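# Balance a bar level across the stand's ridge

## Task

Place the bar across the ridge at the top of the stand so that it settles there level without any support and keeps that level balance.

## Robot and tools

Setup: two arms, left_arm and right_arm, each ending in a sixteen-motor hand (left_arm has a left hand, right_arm a right hand). The scene frame has its origin at table-top height midway between the nominal arm bases. +z is up, +x points out over the table, and left_arm sits on the +y side. Calibrated bases: left_arm (-0.029, +0.355, +0.022) m, right_arm (+0.056, -0.324, +0.022) m. A camera stand is fixed behind the arms. Cameras: cam_head_left, cam_head_right and cam_high, each 896x504. A loose object may occasionally get a short push from outside. Anything that falls off the table, or is set down off it, fails the task. The scene has three reference pages, which show_instructions displays.

Hand point axes (right hand): +z runs along the straight fingers toward the tips, +x crosses the palm away from the thumb, and +y points out of the palm face, which lies at y = -0.062. The left hand is a mirror image, so its +x points toward the thumb. A rigid mast sits on the palm side near the wrist and can strike objects.

Row layout, shared by execute_actions and move: a single flat list of 48 numbers, each from -1 to 1, covering both arms even if only one moves. Order:
- left_arm dx, dy, dz, rx, ry, rz
- left_gripper: 16 hinge goals (index_abd, index_mcp, index_pip, index_dip, middle_abd, middle_mcp, middle_pip, middle_dip, ring_abd, ring_mcp, ring_pip, ring_dip, thumb_cmc, thumb_axl, thumb_mcp, thumb_ipl), then current_limit, then speed
- the same 24 numbers for right_arm and right_gripper

Arm pose numbers in a row:
- They are offsets from that arm's Hand target as it stood when the action or move began.
- They are measured along that Hand target's own axes, not the scene axes.
- 1.0 equals 0.6 m of translation or 180 degrees of rotation. rx, ry, rz together form one rotation vector.
- Six zeros for an arm means hold that arm at its current Hand target.

Hand numbers in a row:
- The 16 hinge numbers are absolute goal angles, scaled between each hinge's two stops. Straight values are roughly: _abd 0, _mcp 0.75, _pip 0.58, _dip 0.70, thumb_cmc 0.71, thumb_axl 0.68, thumb_mcp 0.23, thumb_ipl 0.17. Moving toward -1 curls the fingers toward the palm.
- current_limit maps -1..+1 onto 0..550 mA per motor.
- speed maps onto (speed+1)/2 of 8.5 rad/s.
- Starting values: current_limit +0.4, speed -0.6.
- A 0 is a real goal, not 'no change'. To leave a hand alone, send back its hand_goal, hand_current_limit and hand_speed.

execute_actions(actions, cameras):
- actions is a list of actions. Each action is a table of up to 15 rows, one row per 1/30 s step, and lasts 0.5 s. A short table repeats its final row to fill the action.
- Within one action, every row is counted from the pose at the action's start, not from the previous row.
- An empty actions list returns camera images and the full state.

move(target, speed, blend, stop_force, zero, blocking, cameras):
- target is one 48-number row, or a list of up to 15 rows. Every row counts from the same starting Hand targets.
- speed is in m/s, 0.002 to 3.6, default 0.25. Rotation is capped at twice that figure in rad/s.
- blend is a corner-rounding radius in m; 0 stops at each target.
- stop_force is 3 to 120 N and ends an arm's path once it feels a push against its motion. It is unreliable while the hand is turning, and a light object can slip or tip without being felt.
- zero (default true) re-zeroes the force reading first. blocking=false returns early and cannot be combined with stop_force.
- Paths run in straight lines and do not avoid obstacles. Keep the hand away from its own arm's base.
- The result adds a 'move:' line giving the ending (done, off_target, moving, held, fault) and which limits acted: paced means the pose was clipped, held means steps were withheld.

Other tools:
- wait(seconds 0–10) lets the scene run.
- stop brakes a running move.
- zoom_image(camera, region [x0,y0,x1,y1] in pixels, at most 504x504) enlarges part of the latest image.
- zero_wrist_force(arm) zeroes that arm's wrist sensor.
- finished_scene ends the scene for good; the bar must stay balanced once the robot lets go.

Result lines:
- end_effector_position (m) and quat_wxyz, in the scene frame. These can be off by a few cm.
- Hand target: the last commanded pose, after clipping; the next offsets count from it. The arm often stops a little short of it, and only a further command closes that gap.
- Joint positions and joint torques.
- Wrist force/torque in the end effector's axes, plus a line for the peak since the last report.
- Hand readings per motor: hand_goal, hand_measured, hand_current_ma and hand_state (moving, goal, blocked or overload).
- MOTOR HOT and fault lines.

Limits:
- Orientation commands are clipped to within 32° of the measured orientation.
- A joint contact torque at its limit (142 N m on the big joints, 26.6 N m on the wrists) stops that arm for 10 s.
- An outside force near 150 N does the same.
- Overheating at 85 °C brakes the arm for 30–60 s.
- A hand motor at 495 mA or more for 5 s shuts down.

Avoid:
- contact or pressing between the two arms or hands;
- fast moves into anything, and targets beyond a firm contact (arms are stiff);
- dropping the bar or releasing it while it is still moving;
- knocking over the stand;
- long stretched-out holds, which heat the motors.

Each tool is called after "Request:" as name(argument=value, ...) on one line, values as JSON.

Reference images:

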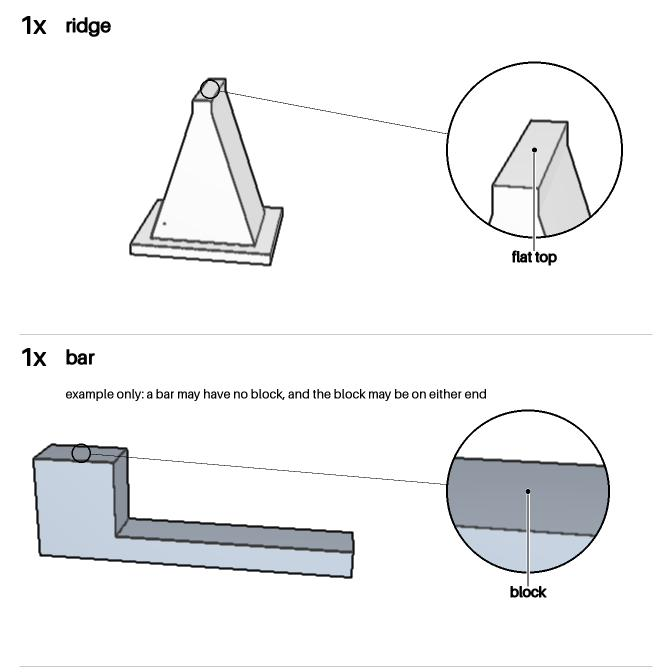

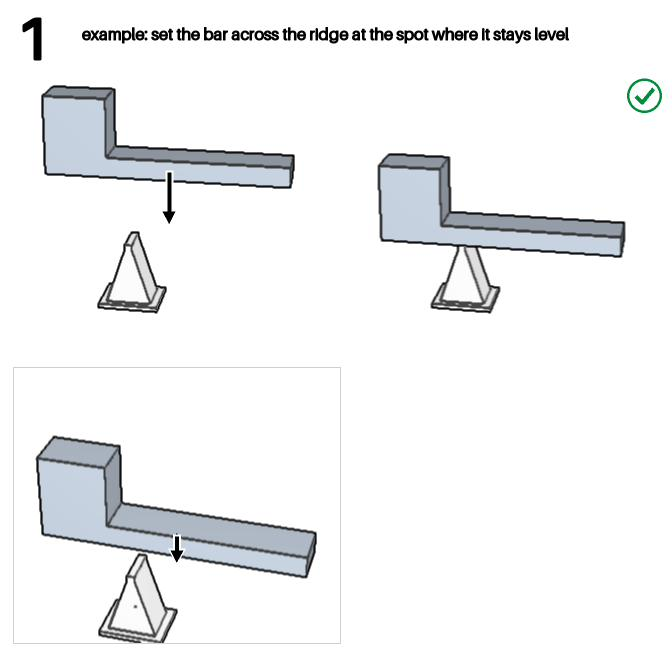

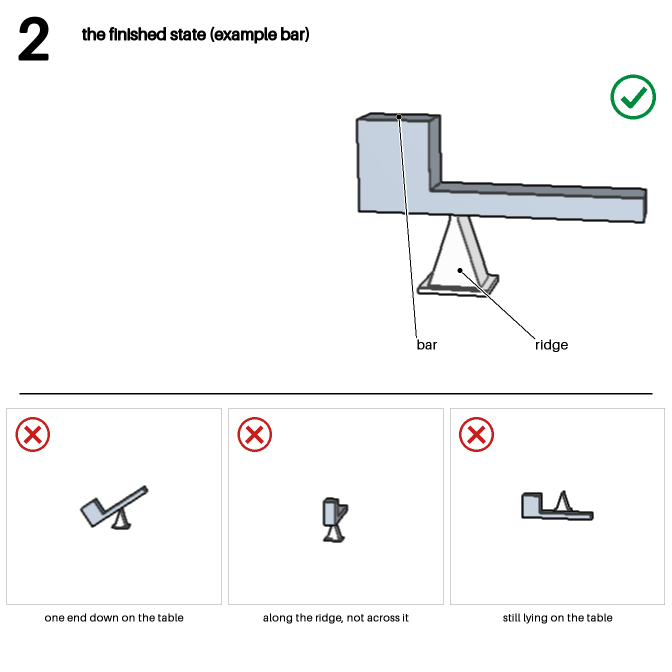

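## Session

Request:
execute_actions(actions=[])

Scene clock: 0.00 s.
left_arm: end_effector_position=(+0.5169, -0.2940, +0.2358) hand_goal=(+0.000, +0.754, +0.576, +0.696, +0.000, +0.754, +0.576, +0.696, +0.000, +0.754, +0.576, +0.696, +0.714, +0.678, +0.226, +0.168) hand_measured=(+0.000, +0.754, +0.576, +0.696, +0.000, +0.754, +0.576, +0.696, +0.000, +0.754, +0.576, +0.696, +0.714, +0.678, +0.226, +0.168) hand_current_ma=(+0, +0, +0, +0, +0, +0, +0, +0, +0, +0, +0, +0, +0, +0, +0, +0) hand_state=(goal, goal, goal, goal, goal, goal, goal, goal, goal, goal, goal, goal, goal, goal, goal, goal) hand_current_limit=0.40 hand_speed=-0.60 end_effector_quat_wxyz=(+0.078, -0.429, +0.892, -0.116) | right_arm: end_effector_position=(+0.3365, -0.5431, +0.2865) hand_goal=(+0.000, +0.754, +0.576, +0.696, +0.000, +0.754, +0.576, +0.696, +0.000, +0.754, +0.576, +0.696, +0.714, +0.678, +0.226, +0.168) hand_measured=(+0.000, +0.754, +0.576, +0.696, +0.000, +0.754, +0.576, +0.696, +0.000, +0.754, +0.576, +0.696, +0.714, +0.678, +0.226, +0.168) hand_current_ma=(+0, +0, +0, +0, +0, +0, +0, +0, +0, +0, +0, +0, +0, +0, +0, +0) hand_state=(goal, goal, goal, goal, goal, goal, goal, goal, goal, goal, goal, goal, goal, goal, goal, goal) hand_current_limit=0.40 hand_speed=-0.60 end_effector_quat_wxyz=(+0.638, -0.198, -0.714, -0.209)
Joint positions: left_arm=[2.476 -2.631 -0.353 -1.451 1.617 -3.159] | right_arm=[-0.978 -1.087 1.435 -0.455 -1.987 -1.659]
Joint velocities: within noise
Joint torques (N m): no reading
Wrist force (N): no reading
Wrist torque (N m): no reading
Wrist force, peak (N): no reading
Hand target: left_arm +0.5169, -0.2940, +0.2358; +0.078, -0.429, +0.892, -0.116 | right_arm +0.3365, -0.5431, +0.2865; +0.638, -0.198, -0.714, -0.209

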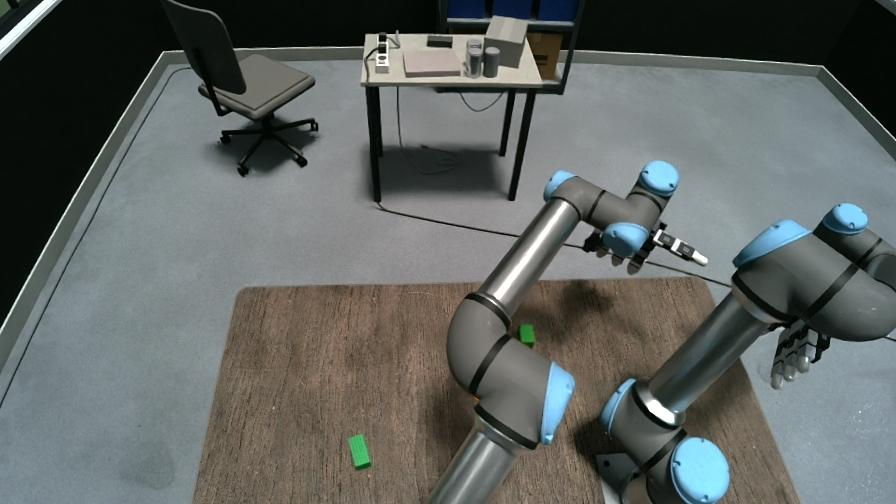

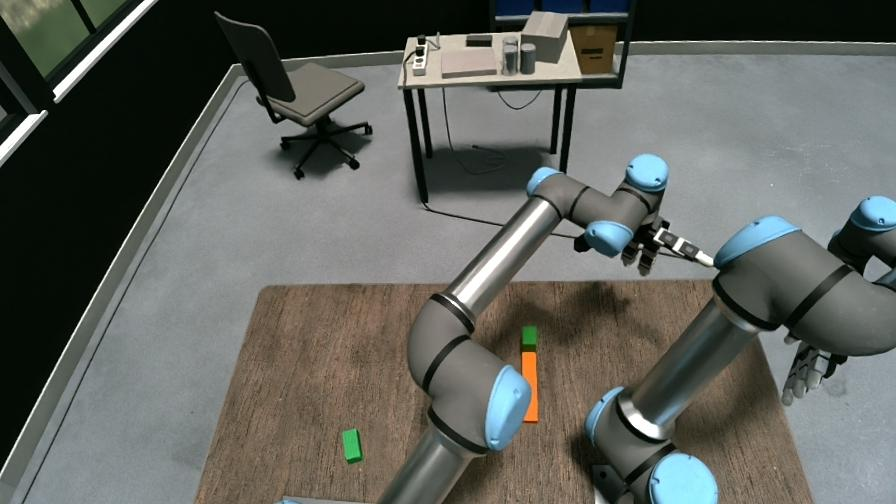

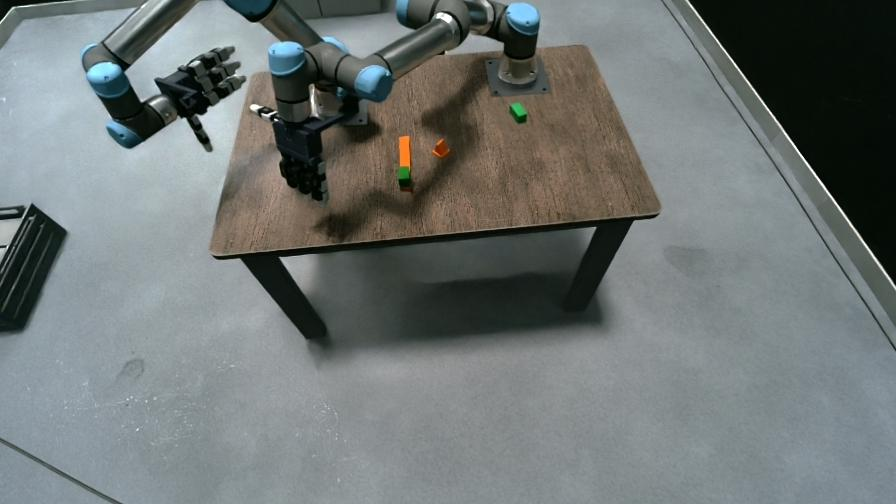

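Request:
zoom_image(camera="cam_high", region=[360, 100, 480, 220])

Request:
zoom_image(camera="cam_head_right", region=[420, 280, 620, 480])

Request:
zoom_image(camera="cam_high", region=[200, 0, 680, 280])

Scaled by 4.200 from the camera's 896x504 image, which has a finer 1280x720 frame.

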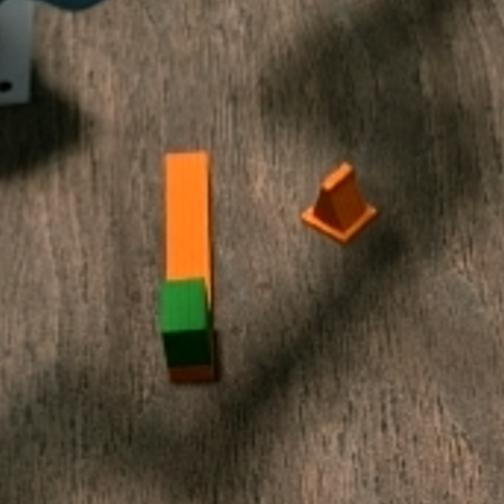

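Scaled by 2.520 from the camera's 896x504 image, which has a finer 1280x720 frame.

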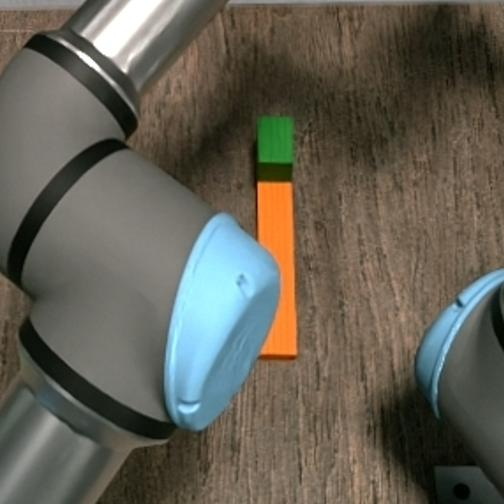

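Scaled by 1.050 from the camera's 896x504 image, which has a finer 1280x720 frame.

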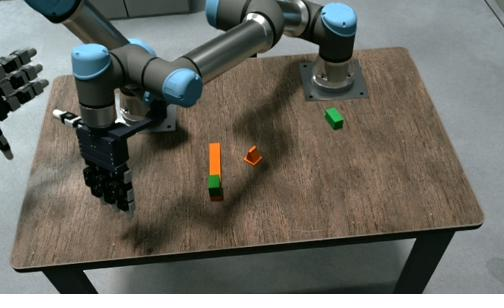

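Request:
move(target=[-0.467,0.541,-0.333,0.310,0.222,0.2016,0,0.137,0.285,0.406,0,0.137,0.285,0.406,0,0.754,0.576,0.696,-0.571,0.678,0.112,0.168,0.4,-0.4,0,0,0,0,0,0,0,0.754,0.576,0.696,0,0.754,0.576,0.696,0,0.754,0.576,0.696,0.714,0.678,0.226,0.168,0.4,-0.6], speed=0.35, cameras=["all"])

Scene clock: 133.37 s.
left_arm: end_effector_position=(+0.3997, +0.1499, +0.3497) hand_goal=(+0.000, +0.138, +0.286, +0.406, +0.000, +0.138, +0.286, +0.406, +0.000, +0.754, +0.576, +0.696, -0.570, +0.678, +0.112, +0.168) hand_measured=(+0.000, +0.136, +0.288, +0.410, +0.000, +0.134, +0.288, +0.410, +0.000, +0.746, +0.576, +0.696, -0.568, +0.678, +0.110, +0.168) hand_current_ma=(+0, -12, +9, +13, +0, -13, +8, +13, +0, -37, +1, +0, +5, -3, -10, -1) hand_state=(goal, goal, goal, goal, goal, goal, goal, goal, goal, goal, goal, goal, goal, goal, goal, goal) hand_current_limit=0.40 hand_speed=-0.40 end_effector_quat_wxyz=(+0.000, -0.001, +0.794, -0.608) | right_arm: end_effector_position=(+0.3365, -0.5431, +0.2865) hand_goal=(+0.000, +0.754, +0.576, +0.696, +0.000, +0.754, +0.576, +0.696, +0.000, +0.754, +0.576, +0.696, +0.714, +0.678, +0.226, +0.168) hand_measured=(+0.002, +0.754, +0.576, +0.696, +0.002, +0.754, +0.576, +0.696, +0.002, +0.754, +0.576, +0.696, +0.714, +0.678, +0.226, +0.168) hand_current_ma=(+5, -4, +3, +0, +5, -4, +3, +0, +6, -4, +3, +0, +1, -3, -1, -2) hand_state=(goal, goal, goal, goal, goal, goal, goal, goal, goal, goal, goal, goal, goal, goal, goal, goal) hand_current_limit=0.40 hand_speed=-0.60 end_effector_quat_wxyz=(+0.638, -0.198, -0.714, -0.209)
Joint positions: left_arm=[3.46 -1.507 -1.749 -2.264 0.386 -0.726] | right_arm=[-0.978 -1.087 1.435 -0.455 -1.987 -1.659]
Joint torques (N m): left_arm=[7.11 6.83 27.49 -0.48 0.91 1.1] | right_arm=[-1.32 -42.95 -18.74 1.76 0.2 0.04]
Wrist force (N): left_arm=[0.3 1.8 -0.3] | right_arm=[0.1 0.1 0.1]
Wrist torque (N m): left_arm=[0.18 -0.04 -0.14] | right_arm=[0.00 -0.01 0.01]
Wrist force, peak (N): left_arm=[0.6 2.2 -1.7] | right_arm=[0.0 0.6 0.2]
Hand target: left_arm +0.3997, +0.1499, +0.3497; +0.000, -0.001, +0.794, -0.608 | right_arm +0.3365, -0.5431, +0.2865; +0.638, -0.198, -0.714, -0.209
Off the commanded pose: left_arm 0.000 m, 0 deg | right_arm 0.000 m, 0 deg.
move: done

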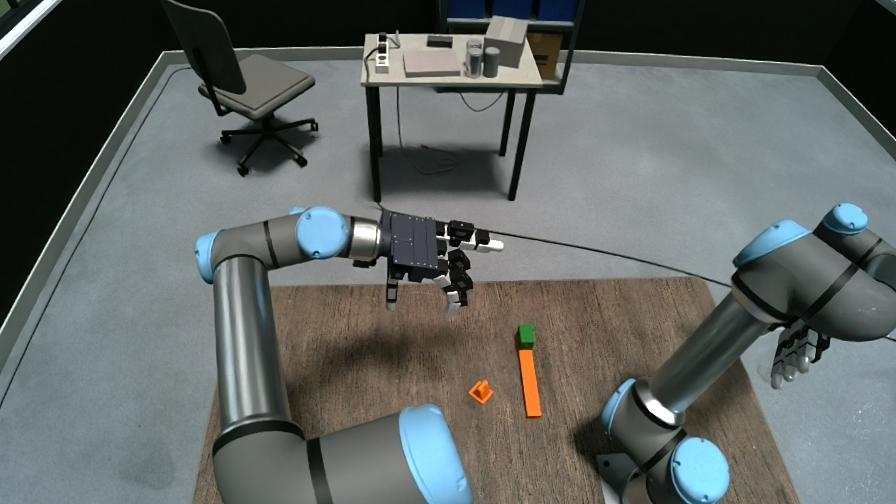

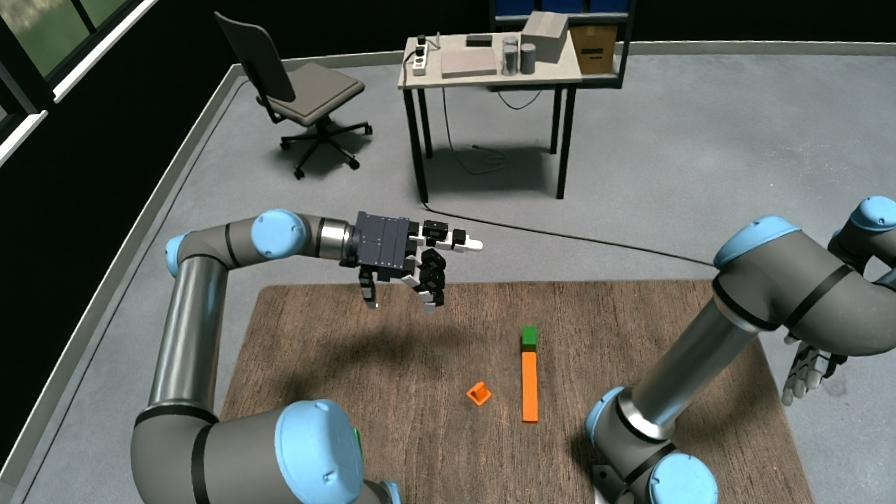

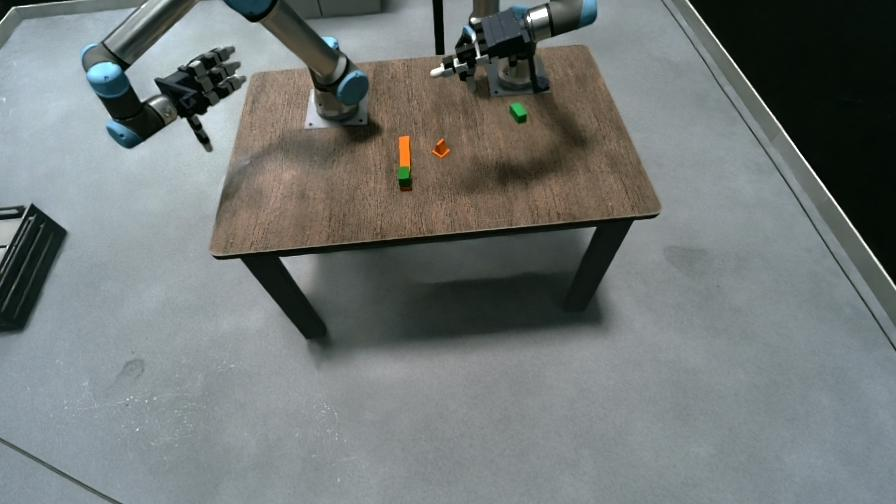

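Request:
zoom_image(camera="cam_head_left", region=[440, 300, 580, 440])

Request:
zoom_image(camera="cam_high", region=[380, 110, 480, 210])

Request:
zoom_image(camera="cam_high", region=[290, 30, 560, 180])

Request:
zoom_image(camera="cam_head_right", region=[440, 310, 560, 430])

Scaled by 3.600 from the camera's 896x504 image, which has a finer 1280x720 frame.

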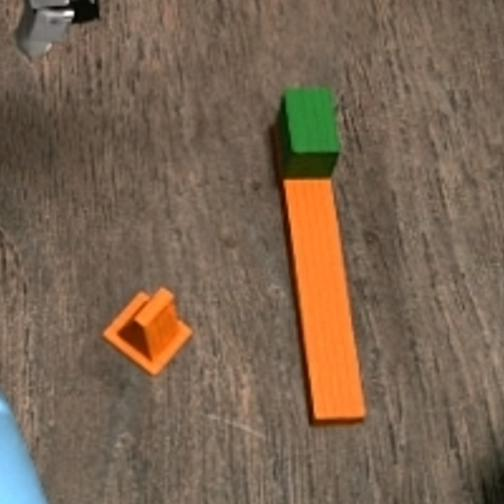

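Scaled by 5.040 from the camera's 896x504 image, which has a finer 1280x720 frame.

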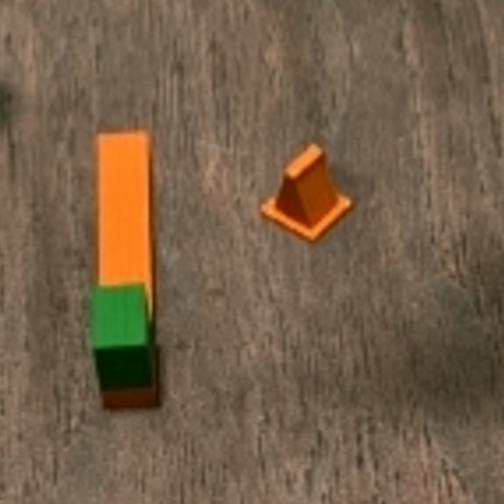

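Scaled by 1.867 from the camera's 896x504 image, which has a finer 1280x720 frame.

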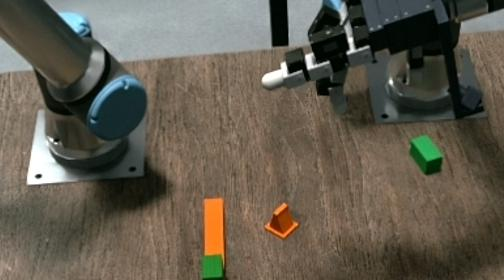

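Scaled by 4.200 from the camera's 896x504 image, which has a finer 1280x720 frame.

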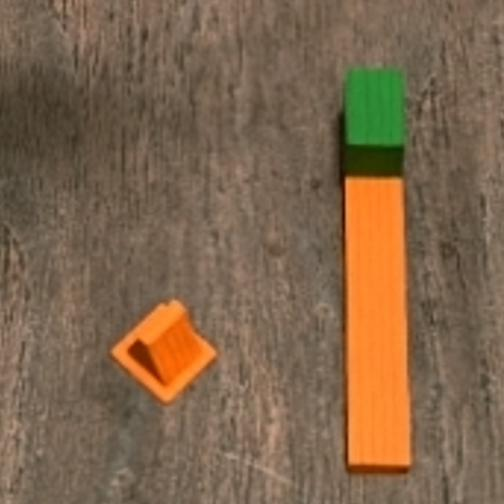

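Request:
move(target=[-0.025,0.1262,0.4946,0,0,0,0,0.137,0.285,0.406,0,0.137,0.285,0.406,0,0.754,0.576,0.696,-0.571,0.678,0.112,0.168,0.4,-0.4,0,0,0,0,0,0,0,0.754,0.576,0.696,0,0.754,0.576,0.696,0,0.754,0.576,0.696,0.714,0.678,0.226,0.168,0.4,-0.6], speed=0.3, cameras=["all"])

Request:
zoom_image(camera="cam_high", region=[340, 70, 500, 230])

Request:
zoom_image(camera="cam_head_left", region=[420, 240, 600, 440])

Request:
zoom_image(camera="cam_head_right", region=[420, 240, 600, 440])

Scene clock: 185.20 s.
left_arm: end_effector_position=(+0.4151, -0.1169, +0.1994) hand_goal=(+0.000, +0.138, +0.286, +0.406, +0.000, +0.138, +0.286, +0.406, +0.000, +0.754, +0.576, +0.696, -0.570, +0.678, +0.112, +0.168) hand_measured=(+0.000, +0.134, +0.288, +0.410, +0.000, +0.134, +0.288, +0.410, +0.000, +0.746, +0.576, +0.696, -0.568, +0.678, +0.110, +0.168) hand_current_ma=(+0, -15, +8, +13, +0, -16, +7, +13, +0, -40, +0, +0, +5, -3, -10, -1) hand_state=(goal, goal, goal, goal, goal, goal, goal, goal, goal, goal, goal, goal, goal, goal, goal, goal) hand_current_limit=0.40 hand_speed=-0.40 end_effector_quat_wxyz=(+0.000, -0.001, +0.794, -0.608) | right_arm: end_effector_position=(+0.3365, -0.5431, +0.2865) hand_goal=(+0.000, +0.754, +0.576, +0.696, +0.000, +0.754, +0.576, +0.696, +0.000, +0.754, +0.576, +0.696, +0.714, +0.678, +0.226, +0.168) hand_measured=(+0.002, +0.754, +0.576, +0.696, +0.002, +0.754, +0.576, +0.696, +0.002, +0.754, +0.576, +0.696, +0.714, +0.678, +0.226, +0.168) hand_current_ma=(+5, -4, +3, +0, +5, -4, +3, +0, +6, -4, +3, +0, +1, -3, -1, -2) hand_state=(goal, goal, goal, goal, goal, goal, goal, goal, goal, goal, goal, goal, goal, goal, goal, goal) hand_current_limit=0.40 hand_speed=-0.60 end_effector_quat_wxyz=(+0.638, -0.198, -0.714, -0.209)
Joint positions: left_arm=[2.894 -2.044 -1.941 0.071 0.382 -2.408] | right_arm=[-0.978 -1.087 1.435 -0.455 -1.987 -1.659]
Joint torques (N m): left_arm=[7.25 24.65 7.13 4.12 0.91 -1.3] | right_arm=[-1.38 -42.08 -18.94 1.65 0.05 0.09]
Wrist force (N): left_arm=[0.7 1.9 -0.5] | right_arm=[-0.2 0.2 0.3]
Wrist torque (N m): left_arm=[0.21 -0.07 -0.05] | right_arm=[0.01 0.01 -0.01]
Wrist force, peak (N): left_arm=[0.4 2.5 1.2] | right_arm=[0.0 0.3 0.4]
Hand target: left_arm +0.4151, -0.1169, +0.1994; +0.000, -0.001, +0.794, -0.608 | right_arm +0.3365, -0.5431, +0.2865; +0.638, -0.198, -0.714, -0.209
Off the commanded pose: left_arm 0.000 m, 0 deg | right_arm 0.000 m, 0 deg.
move: done

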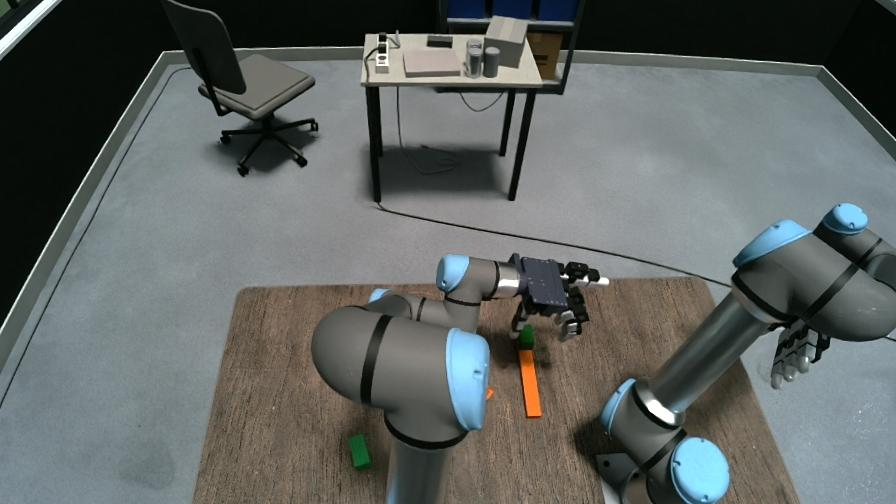

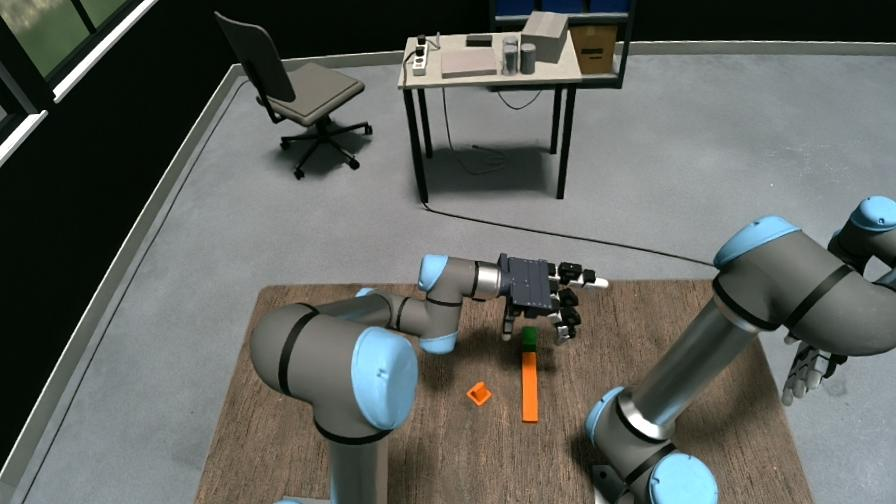

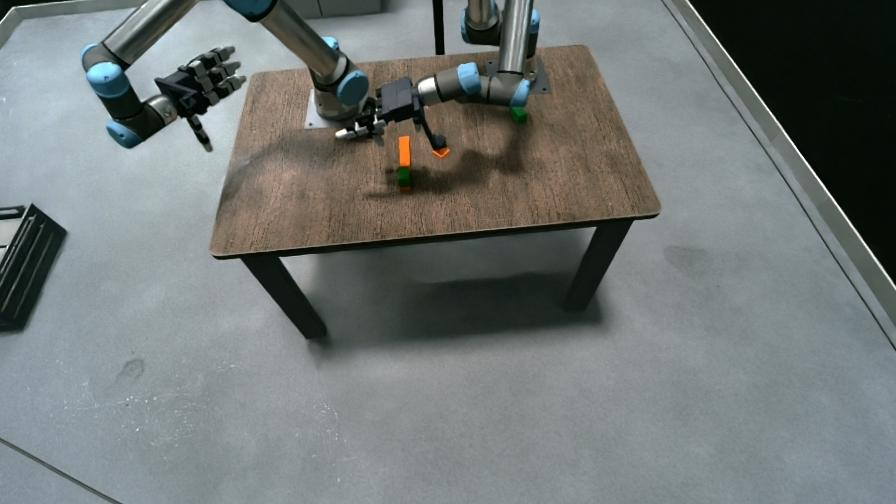

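Scaled by 3.150 from the camera's 896x504 image, which has a finer 1280x720 frame.

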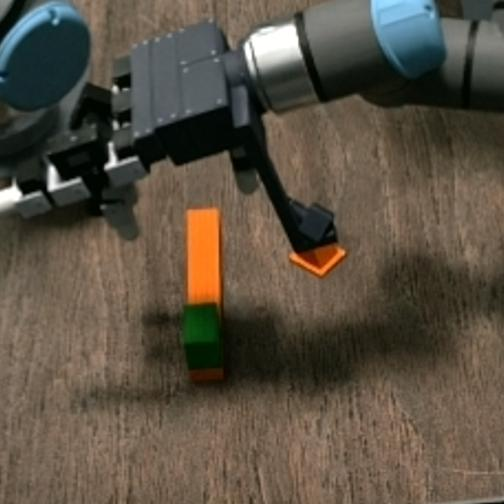

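Scaled by 2.520 from the camera's 896x504 image, which has a finer 1280x720 frame.

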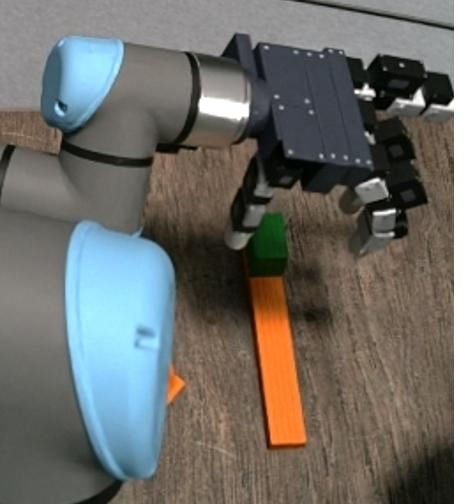

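Scaled by 2.520 from the camera's 896x504 image, which has a finer 1280x720 frame.

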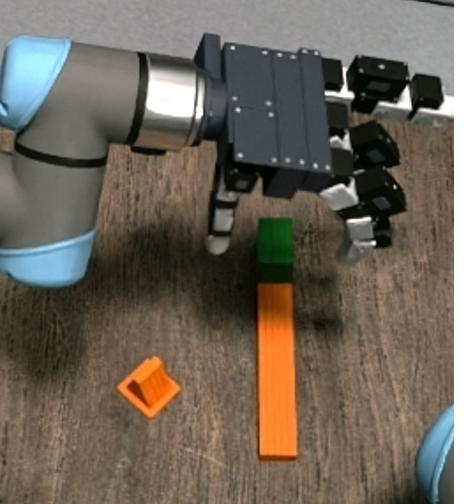

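Request:
move(target=[0,0.1349,0.0441,0,0,0,0,0.137,0.285,0.406,0,0.137,0.285,0.406,0,0.754,0.576,0.696,-0.571,0.678,0.112,0.168,0.4,-0.4,0,0,0,0,0,0,0,0.754,0.576,0.696,0,0.754,0.576,0.696,0,0.754,0.576,0.696,0.714,0.678,0.226,0.168,0.4,-0.6], speed=0.2, cameras=["all"])

Request:
zoom_image(camera="cam_high", region=[350, 80, 470, 200])

Request:
zoom_image(camera="cam_head_left", region=[460, 290, 600, 430])

Request:
zoom_image(camera="cam_head_right", region=[460, 290, 600, 430])

Scene clock: 239.83 s.
left_arm: end_effector_position=(+0.4151, -0.1214, +0.1144) hand_goal=(+0.000, +0.138, +0.286, +0.406, +0.000, +0.138, +0.286, +0.406, +0.000, +0.754, +0.576, +0.696, -0.570, +0.678, +0.112, +0.168) hand_measured=(+0.000, +0.134, +0.288, +0.410, +0.000, +0.134, +0.288, +0.410, +0.000, +0.744, +0.576, +0.696, -0.568, +0.678, +0.110, +0.168) hand_current_ma=(+0, -15, +8, +13, +0, -16, +7, +13, +0, -42, +0, +0, +5, -3, -10, -1) hand_state=(goal, goal, goal, goal, goal, goal, goal, goal, goal, goal, goal, goal, goal, goal, goal, goal) hand_current_limit=0.40 hand_speed=-0.40 end_effector_quat_wxyz=(+0.000, -0.001, +0.794, -0.608) | right_arm: end_effector_position=(+0.3365, -0.5431, +0.2865) hand_goal=(+0.000, +0.754, +0.576, +0.696, +0.000, +0.754, +0.576, +0.696, +0.000, +0.754, +0.576, +0.696, +0.714, +0.678, +0.226, +0.168) hand_measured=(+0.002, +0.754, +0.576, +0.696, +0.002, +0.754, +0.576, +0.696, +0.002, +0.754, +0.576, +0.696, +0.714, +0.678, +0.226, +0.168) hand_current_ma=(+5, -4, +3, +0, +5, -4, +3, +0, +6, -4, +3, +0, +1, -3, -1, -2) hand_state=(goal, goal, goal, goal, goal, goal, goal, goal, goal, goal, goal, goal, goal, goal, goal, goal) hand_current_limit=0.40 hand_speed=-0.60 end_effector_quat_wxyz=(+0.638, -0.198, -0.714, -0.209)
Joint positions: left_arm=[2.886 -2.225 -1.954 0.28 0.388 -2.423] | right_arm=[-0.978 -1.087 1.435 -0.455 -1.987 -1.659]
Joint torques (N m): left_arm=[-7.84 28.4 18.78 4.05 0.9 -1.58] | right_arm=[-1.06 -42.06 -19.18 1.63 0.12 0.01]
Wrist force (N): left_arm=[0.5 2.0 -0.6] | right_arm=[0.1 0.2 -0.2]
Wrist torque (N m): left_arm=[0.23 -0.05 -0.06] | right_arm=[0.04 0.00 0.00]
Wrist force, peak (N): left_arm=[0.5 3.6 -0.2] | right_arm=[-0.4 0.1 0.3]
Hand target: left_arm +0.4151, -0.1214, +0.1144; +0.000, -0.001, +0.794, -0.608 | right_arm +0.3365, -0.5431, +0.2865; +0.638, -0.198, -0.714, -0.209
Off the commanded pose: left_arm 0.000 m, 0 deg | right_arm 0.000 m, 0 deg.
move: done

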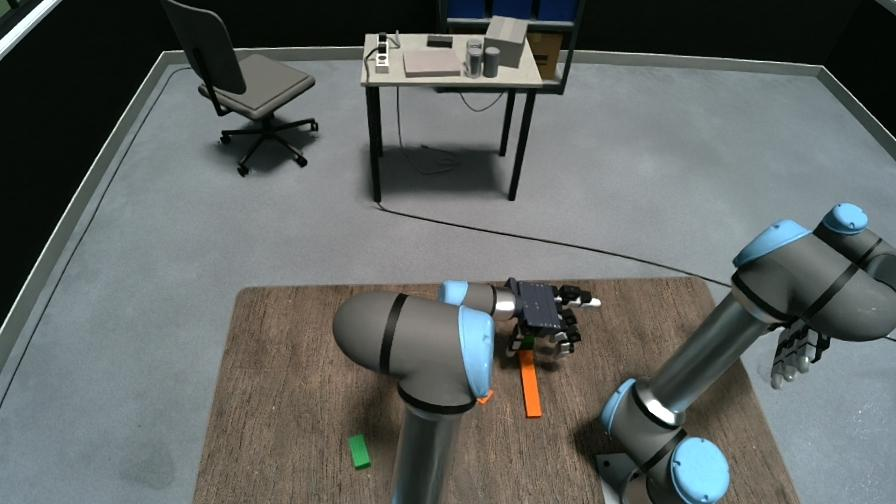

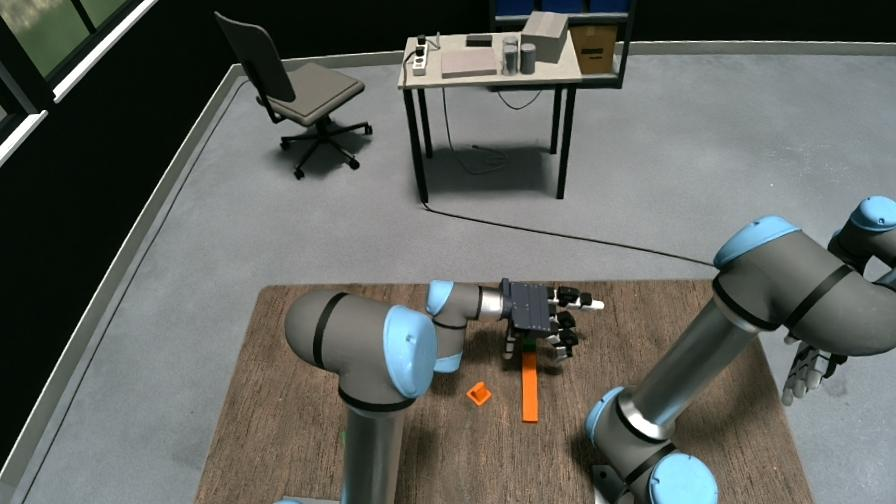

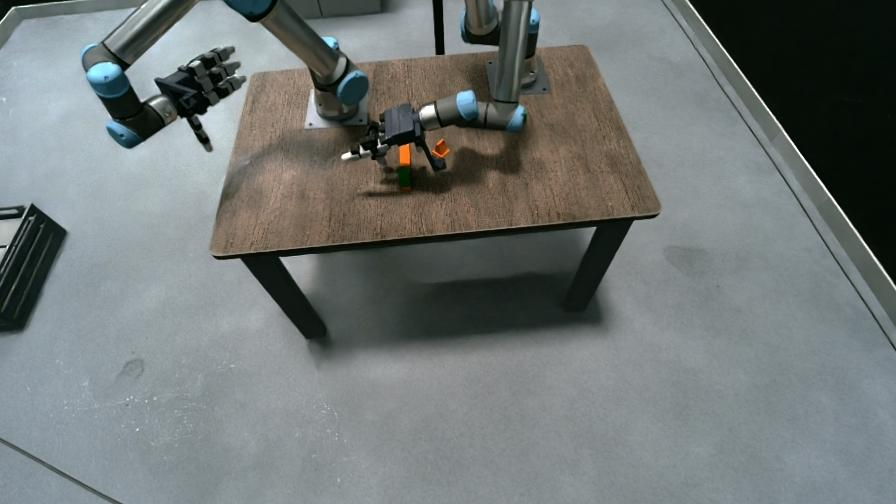

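Scaled by 4.200 from the camera's 896x504 image, which has a finer 1280x720 frame.

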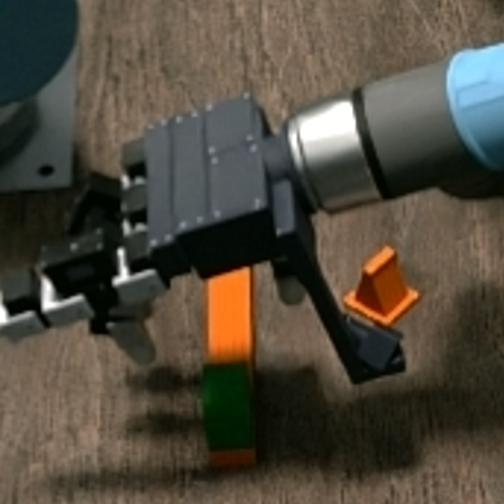

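Scaled by 3.600 from the camera's 896x504 image, which has a finer 1280x720 frame.

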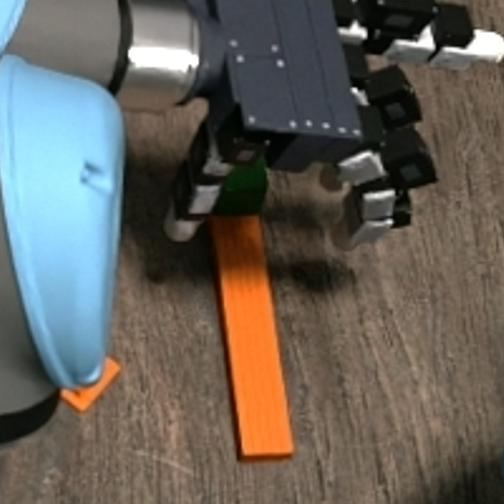

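Scaled by 3.600 from the camera's 896x504 image, which has a finer 1280x720 frame.

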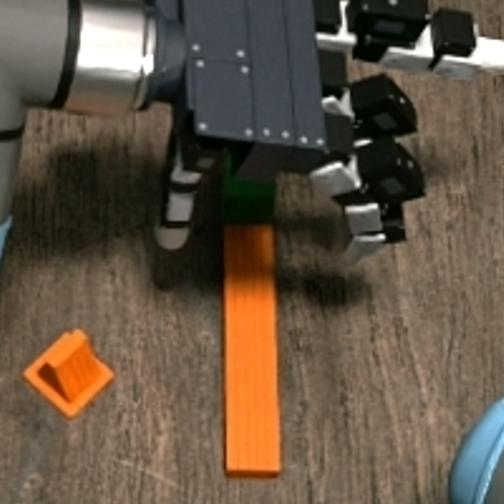

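Request:
move(target=[0,0.085,0.0307,0,0,0,0,0.342,-0.299,0.551,0,0.342,-0.299,0.551,0,0.754,0.576,0.696,-0.571,0.678,0.079,0.168,0.4,-0.4,0,0,0,0,0,0,0,0.754,0.576,0.696,0,0.754,0.576,0.696,0,0.754,0.576,0.696,0.714,0.678,0.226,0.168,0.4,-0.6], speed=0.15, cameras=["all"])

Request:
zoom_image(camera="cam_high", region=[350, 100, 450, 200])

Request:
zoom_image(camera="cam_head_right", region=[460, 320, 600, 430])

Scene clock: 284.87 s.
left_arm: end_effector_position=(+0.4151, -0.1259, +0.0604) hand_goal=(+0.000, +0.342, -0.298, +0.552, +0.000, +0.342, -0.298, +0.552, +0.000, +0.754, +0.576, +0.696, -0.570, +0.678, +0.080, +0.168) hand_measured=(+0.000, +0.328, -0.294, +0.550, +0.000, +0.328, -0.294, +0.550, +0.000, +0.744, +0.576, +0.696, -0.568, +0.678, +0.082, +0.168) hand_current_ma=(+0, -62, +15, -12, +0, -64, +14, -12, +0, -42, +0, +0, +5, -3, +10, -1) hand_state=(goal, goal, goal, goal, goal, goal, goal, goal, goal, goal, goal, goal, goal, goal, goal, goal) hand_current_limit=0.40 hand_speed=-0.40 end_effector_quat_wxyz=(+0.000, -0.001, +0.794, -0.608) | right_arm: end_effector_position=(+0.3365, -0.5431, +0.2865) hand_goal=(+0.000, +0.754, +0.576, +0.696, +0.000, +0.754, +0.576, +0.696, +0.000, +0.754, +0.576, +0.696, +0.714, +0.678, +0.226, +0.168) hand_measured=(+0.002, +0.754, +0.576, +0.696, +0.002, +0.754, +0.576, +0.696, +0.002, +0.754, +0.576, +0.696, +0.714, +0.678, +0.226, +0.168) hand_current_ma=(+5, -4, +3, +0, +5, -4, +3, +0, +6, -4, +3, +0, +1, -3, -1, -2) hand_state=(goal, goal, goal, goal, goal, goal, goal, goal, goal, goal, goal, goal, goal, goal, goal, goal) hand_current_limit=0.40 hand_speed=-0.60 end_effector_quat_wxyz=(+0.638, -0.198, -0.714, -0.209)
Joint positions: left_arm=[2.878 -2.352 -1.934 0.401 0.394 -2.438] | right_arm=[-0.978 -1.087 1.435 -0.455 -1.987 -1.659]
Joint torques (N m): left_arm=[-8.25 31.16 17.22 3.68 0.86 -1.49] | right_arm=[-1.26 -42.22 -18.08 1.66 0.14 0.11]
Wrist force (N): left_arm=[0.5 2.2 -0.6] | right_arm=[-0.1 0.1 0.0]
Wrist torque (N m): left_arm=[0.23 -0.08 -0.07] | right_arm=[0.02 0.01 -0.01]
Wrist force, peak (N): left_arm=[0.6 2.9 -0.1] | right_arm=[-0.2 0.5 0.1]
Hand target: left_arm +0.4151, -0.1259, +0.0604; +0.000, -0.001, +0.794, -0.608 | right_arm +0.3365, -0.5431, +0.2865; +0.638, -0.198, -0.714, -0.209
Off the commanded pose: left_arm 0.000 m, 0 deg | right_arm 0.000 m, 0 deg.
move: done

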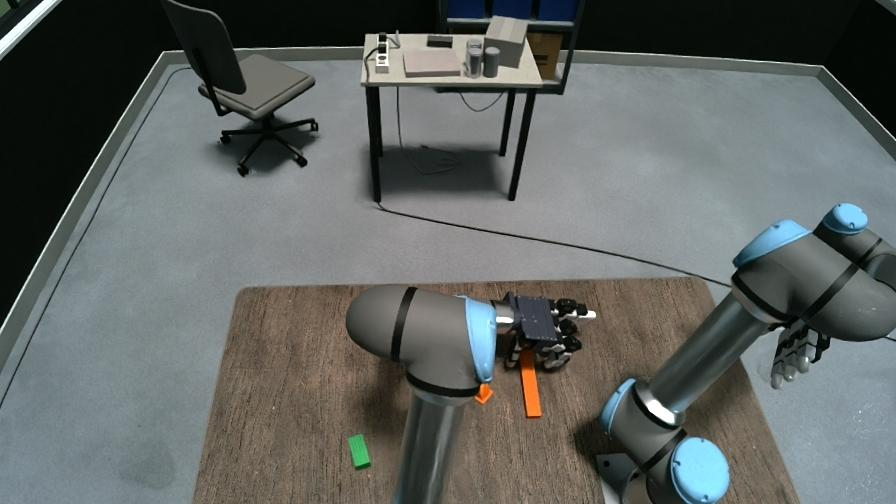

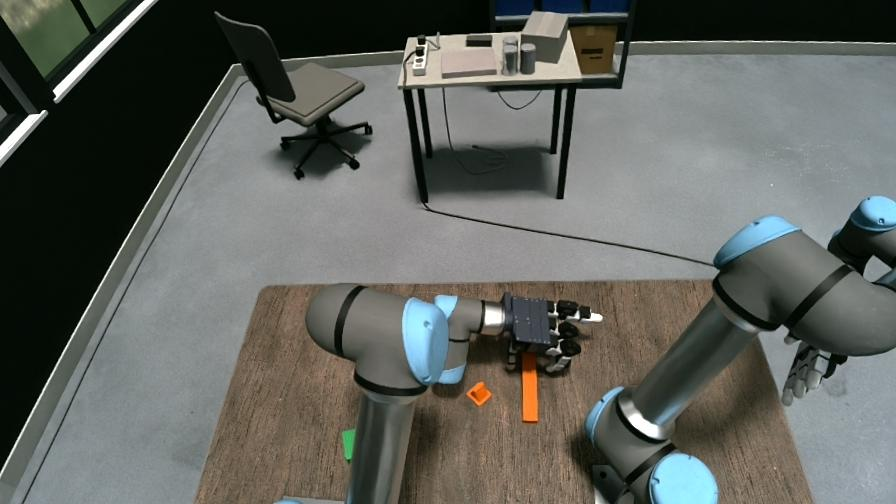

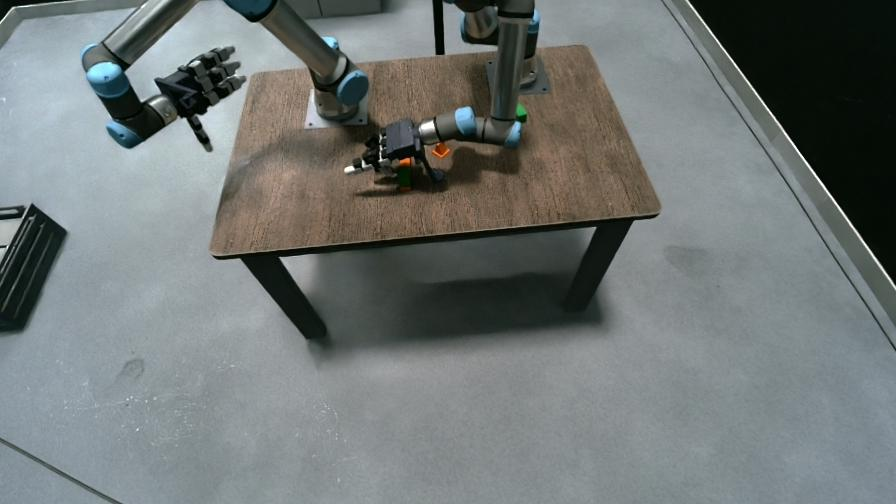

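Scaled by 5.040 from the camera's 896x504 image, which has a finer 1280x720 frame.

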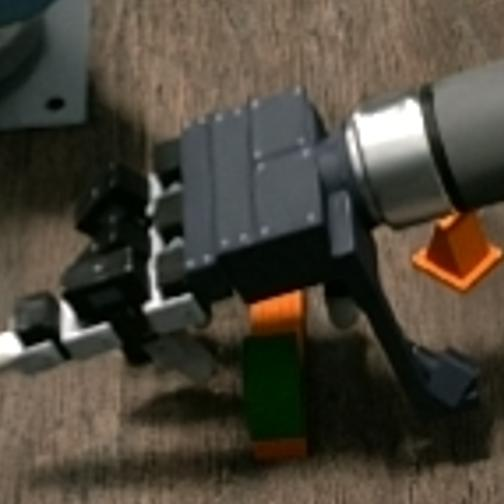

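Scaled by 3.600 from the camera's 896x504 image, which has a finer 1280x720 frame.

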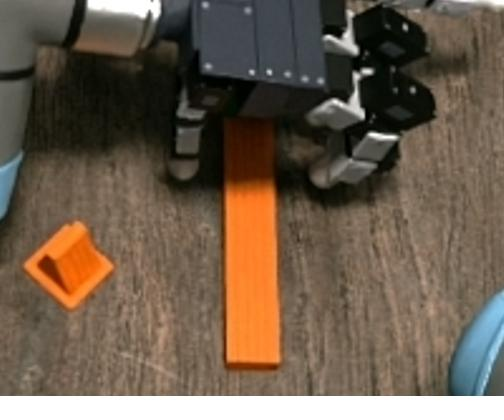

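Request:
move(target=[0,0.0354,0.0095,0,0,0,0,0.342,-0.299,0.551,0,0.342,-0.299,0.551,0,0.754,0.576,0.696,-0.571,0.678,0.079,0.168,0.4,-0.4,0,0,0,0,0,0,0,0.754,0.576,0.696,0,0.754,0.576,0.696,0,0.754,0.576,0.696,0.714,0.678,0.226,0.168,0.4,-0.6], speed=0.02, stop_force=4, cameras=["cam_head_right","cam_high"])

Request:
zoom_image(camera="cam_high", region=[350, 100, 450, 200])

Request:
zoom_image(camera="cam_head_right", region=[460, 320, 600, 430])

Scene clock: 294.13 s.
left_arm: end_effector_position=(+0.4151, -0.1259, +0.0438) hand_goal=(+0.000, +0.342, -0.298, +0.552, +0.000, +0.342, -0.298, +0.552, +0.000, +0.754, +0.576, +0.696, -0.570, +0.678, +0.080, +0.168) hand_measured=(+0.000, +0.328, -0.294, +0.550, +0.000, +0.328, -0.294, +0.550, +0.000, +0.744, +0.576, +0.696, -0.568, +0.678, +0.082, +0.168) hand_current_ma=(+0, -61, +15, -12, +0, -63, +14, -12, +0, -43, +0, +0, +7, -3, +9, -1) hand_state=(goal, goal, goal, goal, goal, goal, goal, goal, goal, goal, goal, goal, goal, goal, goal, goal) hand_current_limit=0.40 hand_speed=-0.40 end_effector_quat_wxyz=(+0.000, -0.001, +0.794, -0.608) | right_arm: end_effector_position=(+0.3365, -0.5431, +0.2865) hand_goal=(+0.000, +0.754, +0.576, +0.696, +0.000, +0.754, +0.576, +0.696, +0.000, +0.754, +0.576, +0.696, +0.714, +0.678, +0.226, +0.168) hand_measured=(+0.002, +0.754, +0.576, +0.696, +0.002, +0.754, +0.576, +0.696, +0.002, +0.754, +0.576, +0.696, +0.714, +0.678, +0.226, +0.168) hand_current_ma=(+5, -4, +3, +0, +5, -4, +3, +0, +6, -4, +3, +0, +1, -3, -1, -2) hand_state=(goal, goal, goal, goal, goal, goal, goal, goal, goal, goal, goal, goal, goal, goal, goal, goal) hand_current_limit=0.40 hand_speed=-0.60 end_effector_quat_wxyz=(+0.638, -0.198, -0.714, -0.209)
Joint positions: left_arm=[2.878 -2.39 -1.928 0.433 0.394 -2.437] | right_arm=[-0.978 -1.087 1.435 -0.455 -1.987 -1.659]
Joint torques (N m): left_arm=[-1.94 54.08 1.28 0.3 -0.15 0.55] | right_arm=[-0.24 -41.73 -18.33 1.65 0.35 0]
Wrist force (N): left_arm=[0.7 -0.5 -1.1] | right_arm=[-0.1 -0.1 0.1]
Wrist torque (N m): left_arm=[-0.04 -0.11 -0.06] | right_arm=[-0.01 0.01 -0.02]
Wrist force, peak (N): left_arm=[0.5 -17.0 -4.2] | right_arm=[-0.1 0.5 0.2]
Hand target: left_arm +0.4151, -0.1259, +0.0438; +0.000, -0.001, +0.794, -0.608 (not the last commanded pose) | right_arm +0.3365, -0.5431, +0.2865; +0.638, -0.198, -0.714, -0.209
Off the commanded pose: left_arm 0.005 m, 0 deg | right_arm 0.000 m, 0 deg.
move: contact (left_arm)
Images, in order (width x height): cam_head_right 896x504, cam_high 896x504.

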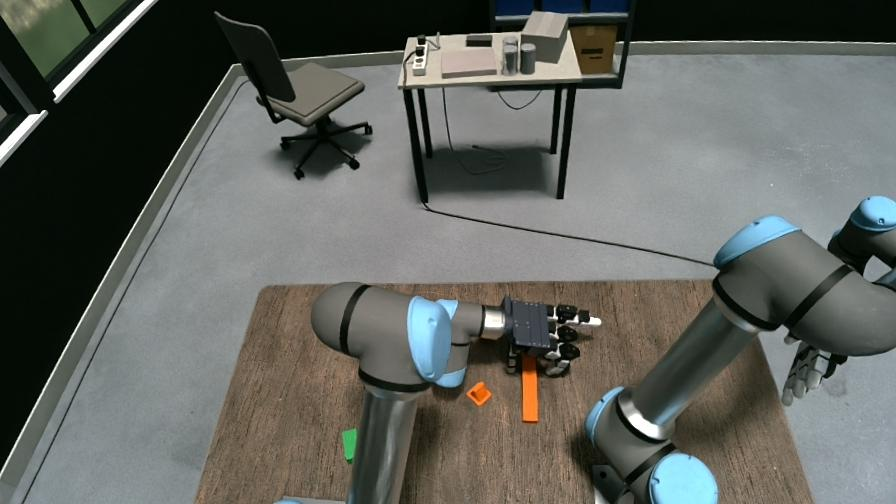

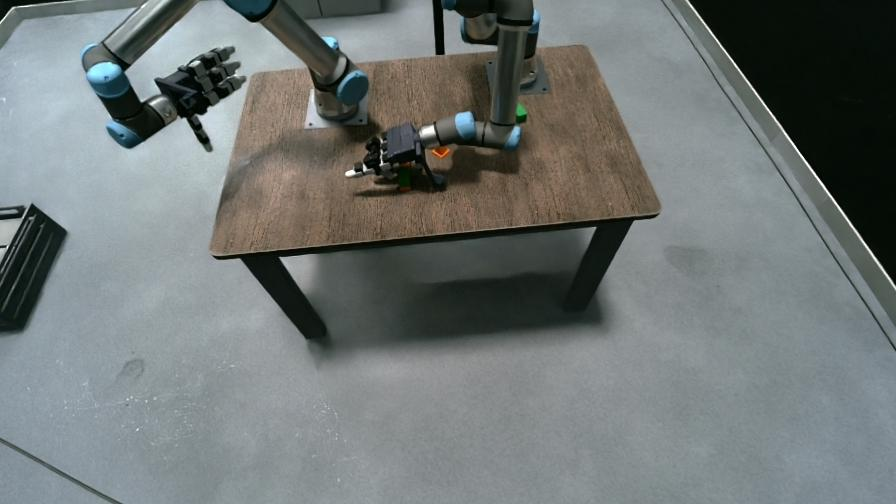

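Scaled by 5.040 from the camera's 896x504 image, which has a finer 1280x720 frame.

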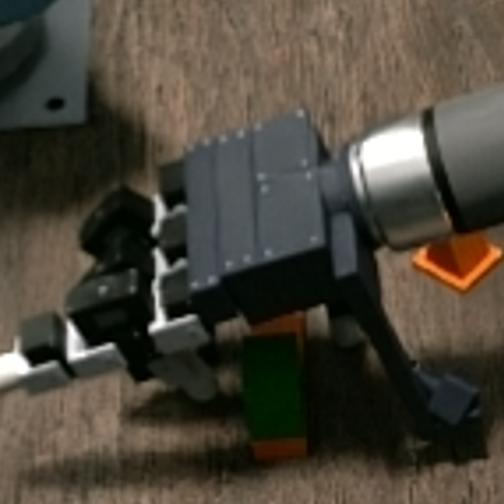

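Scaled by 3.600 from the camera's 896x504 image, which has a finer 1280x720 frame.

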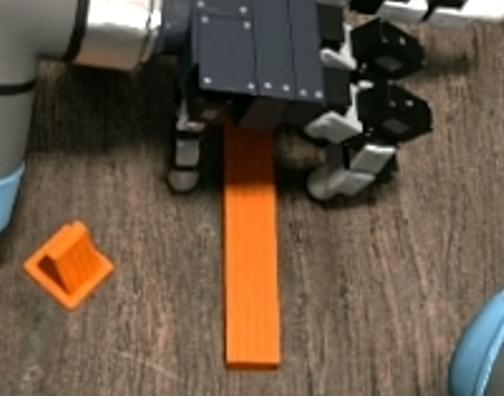

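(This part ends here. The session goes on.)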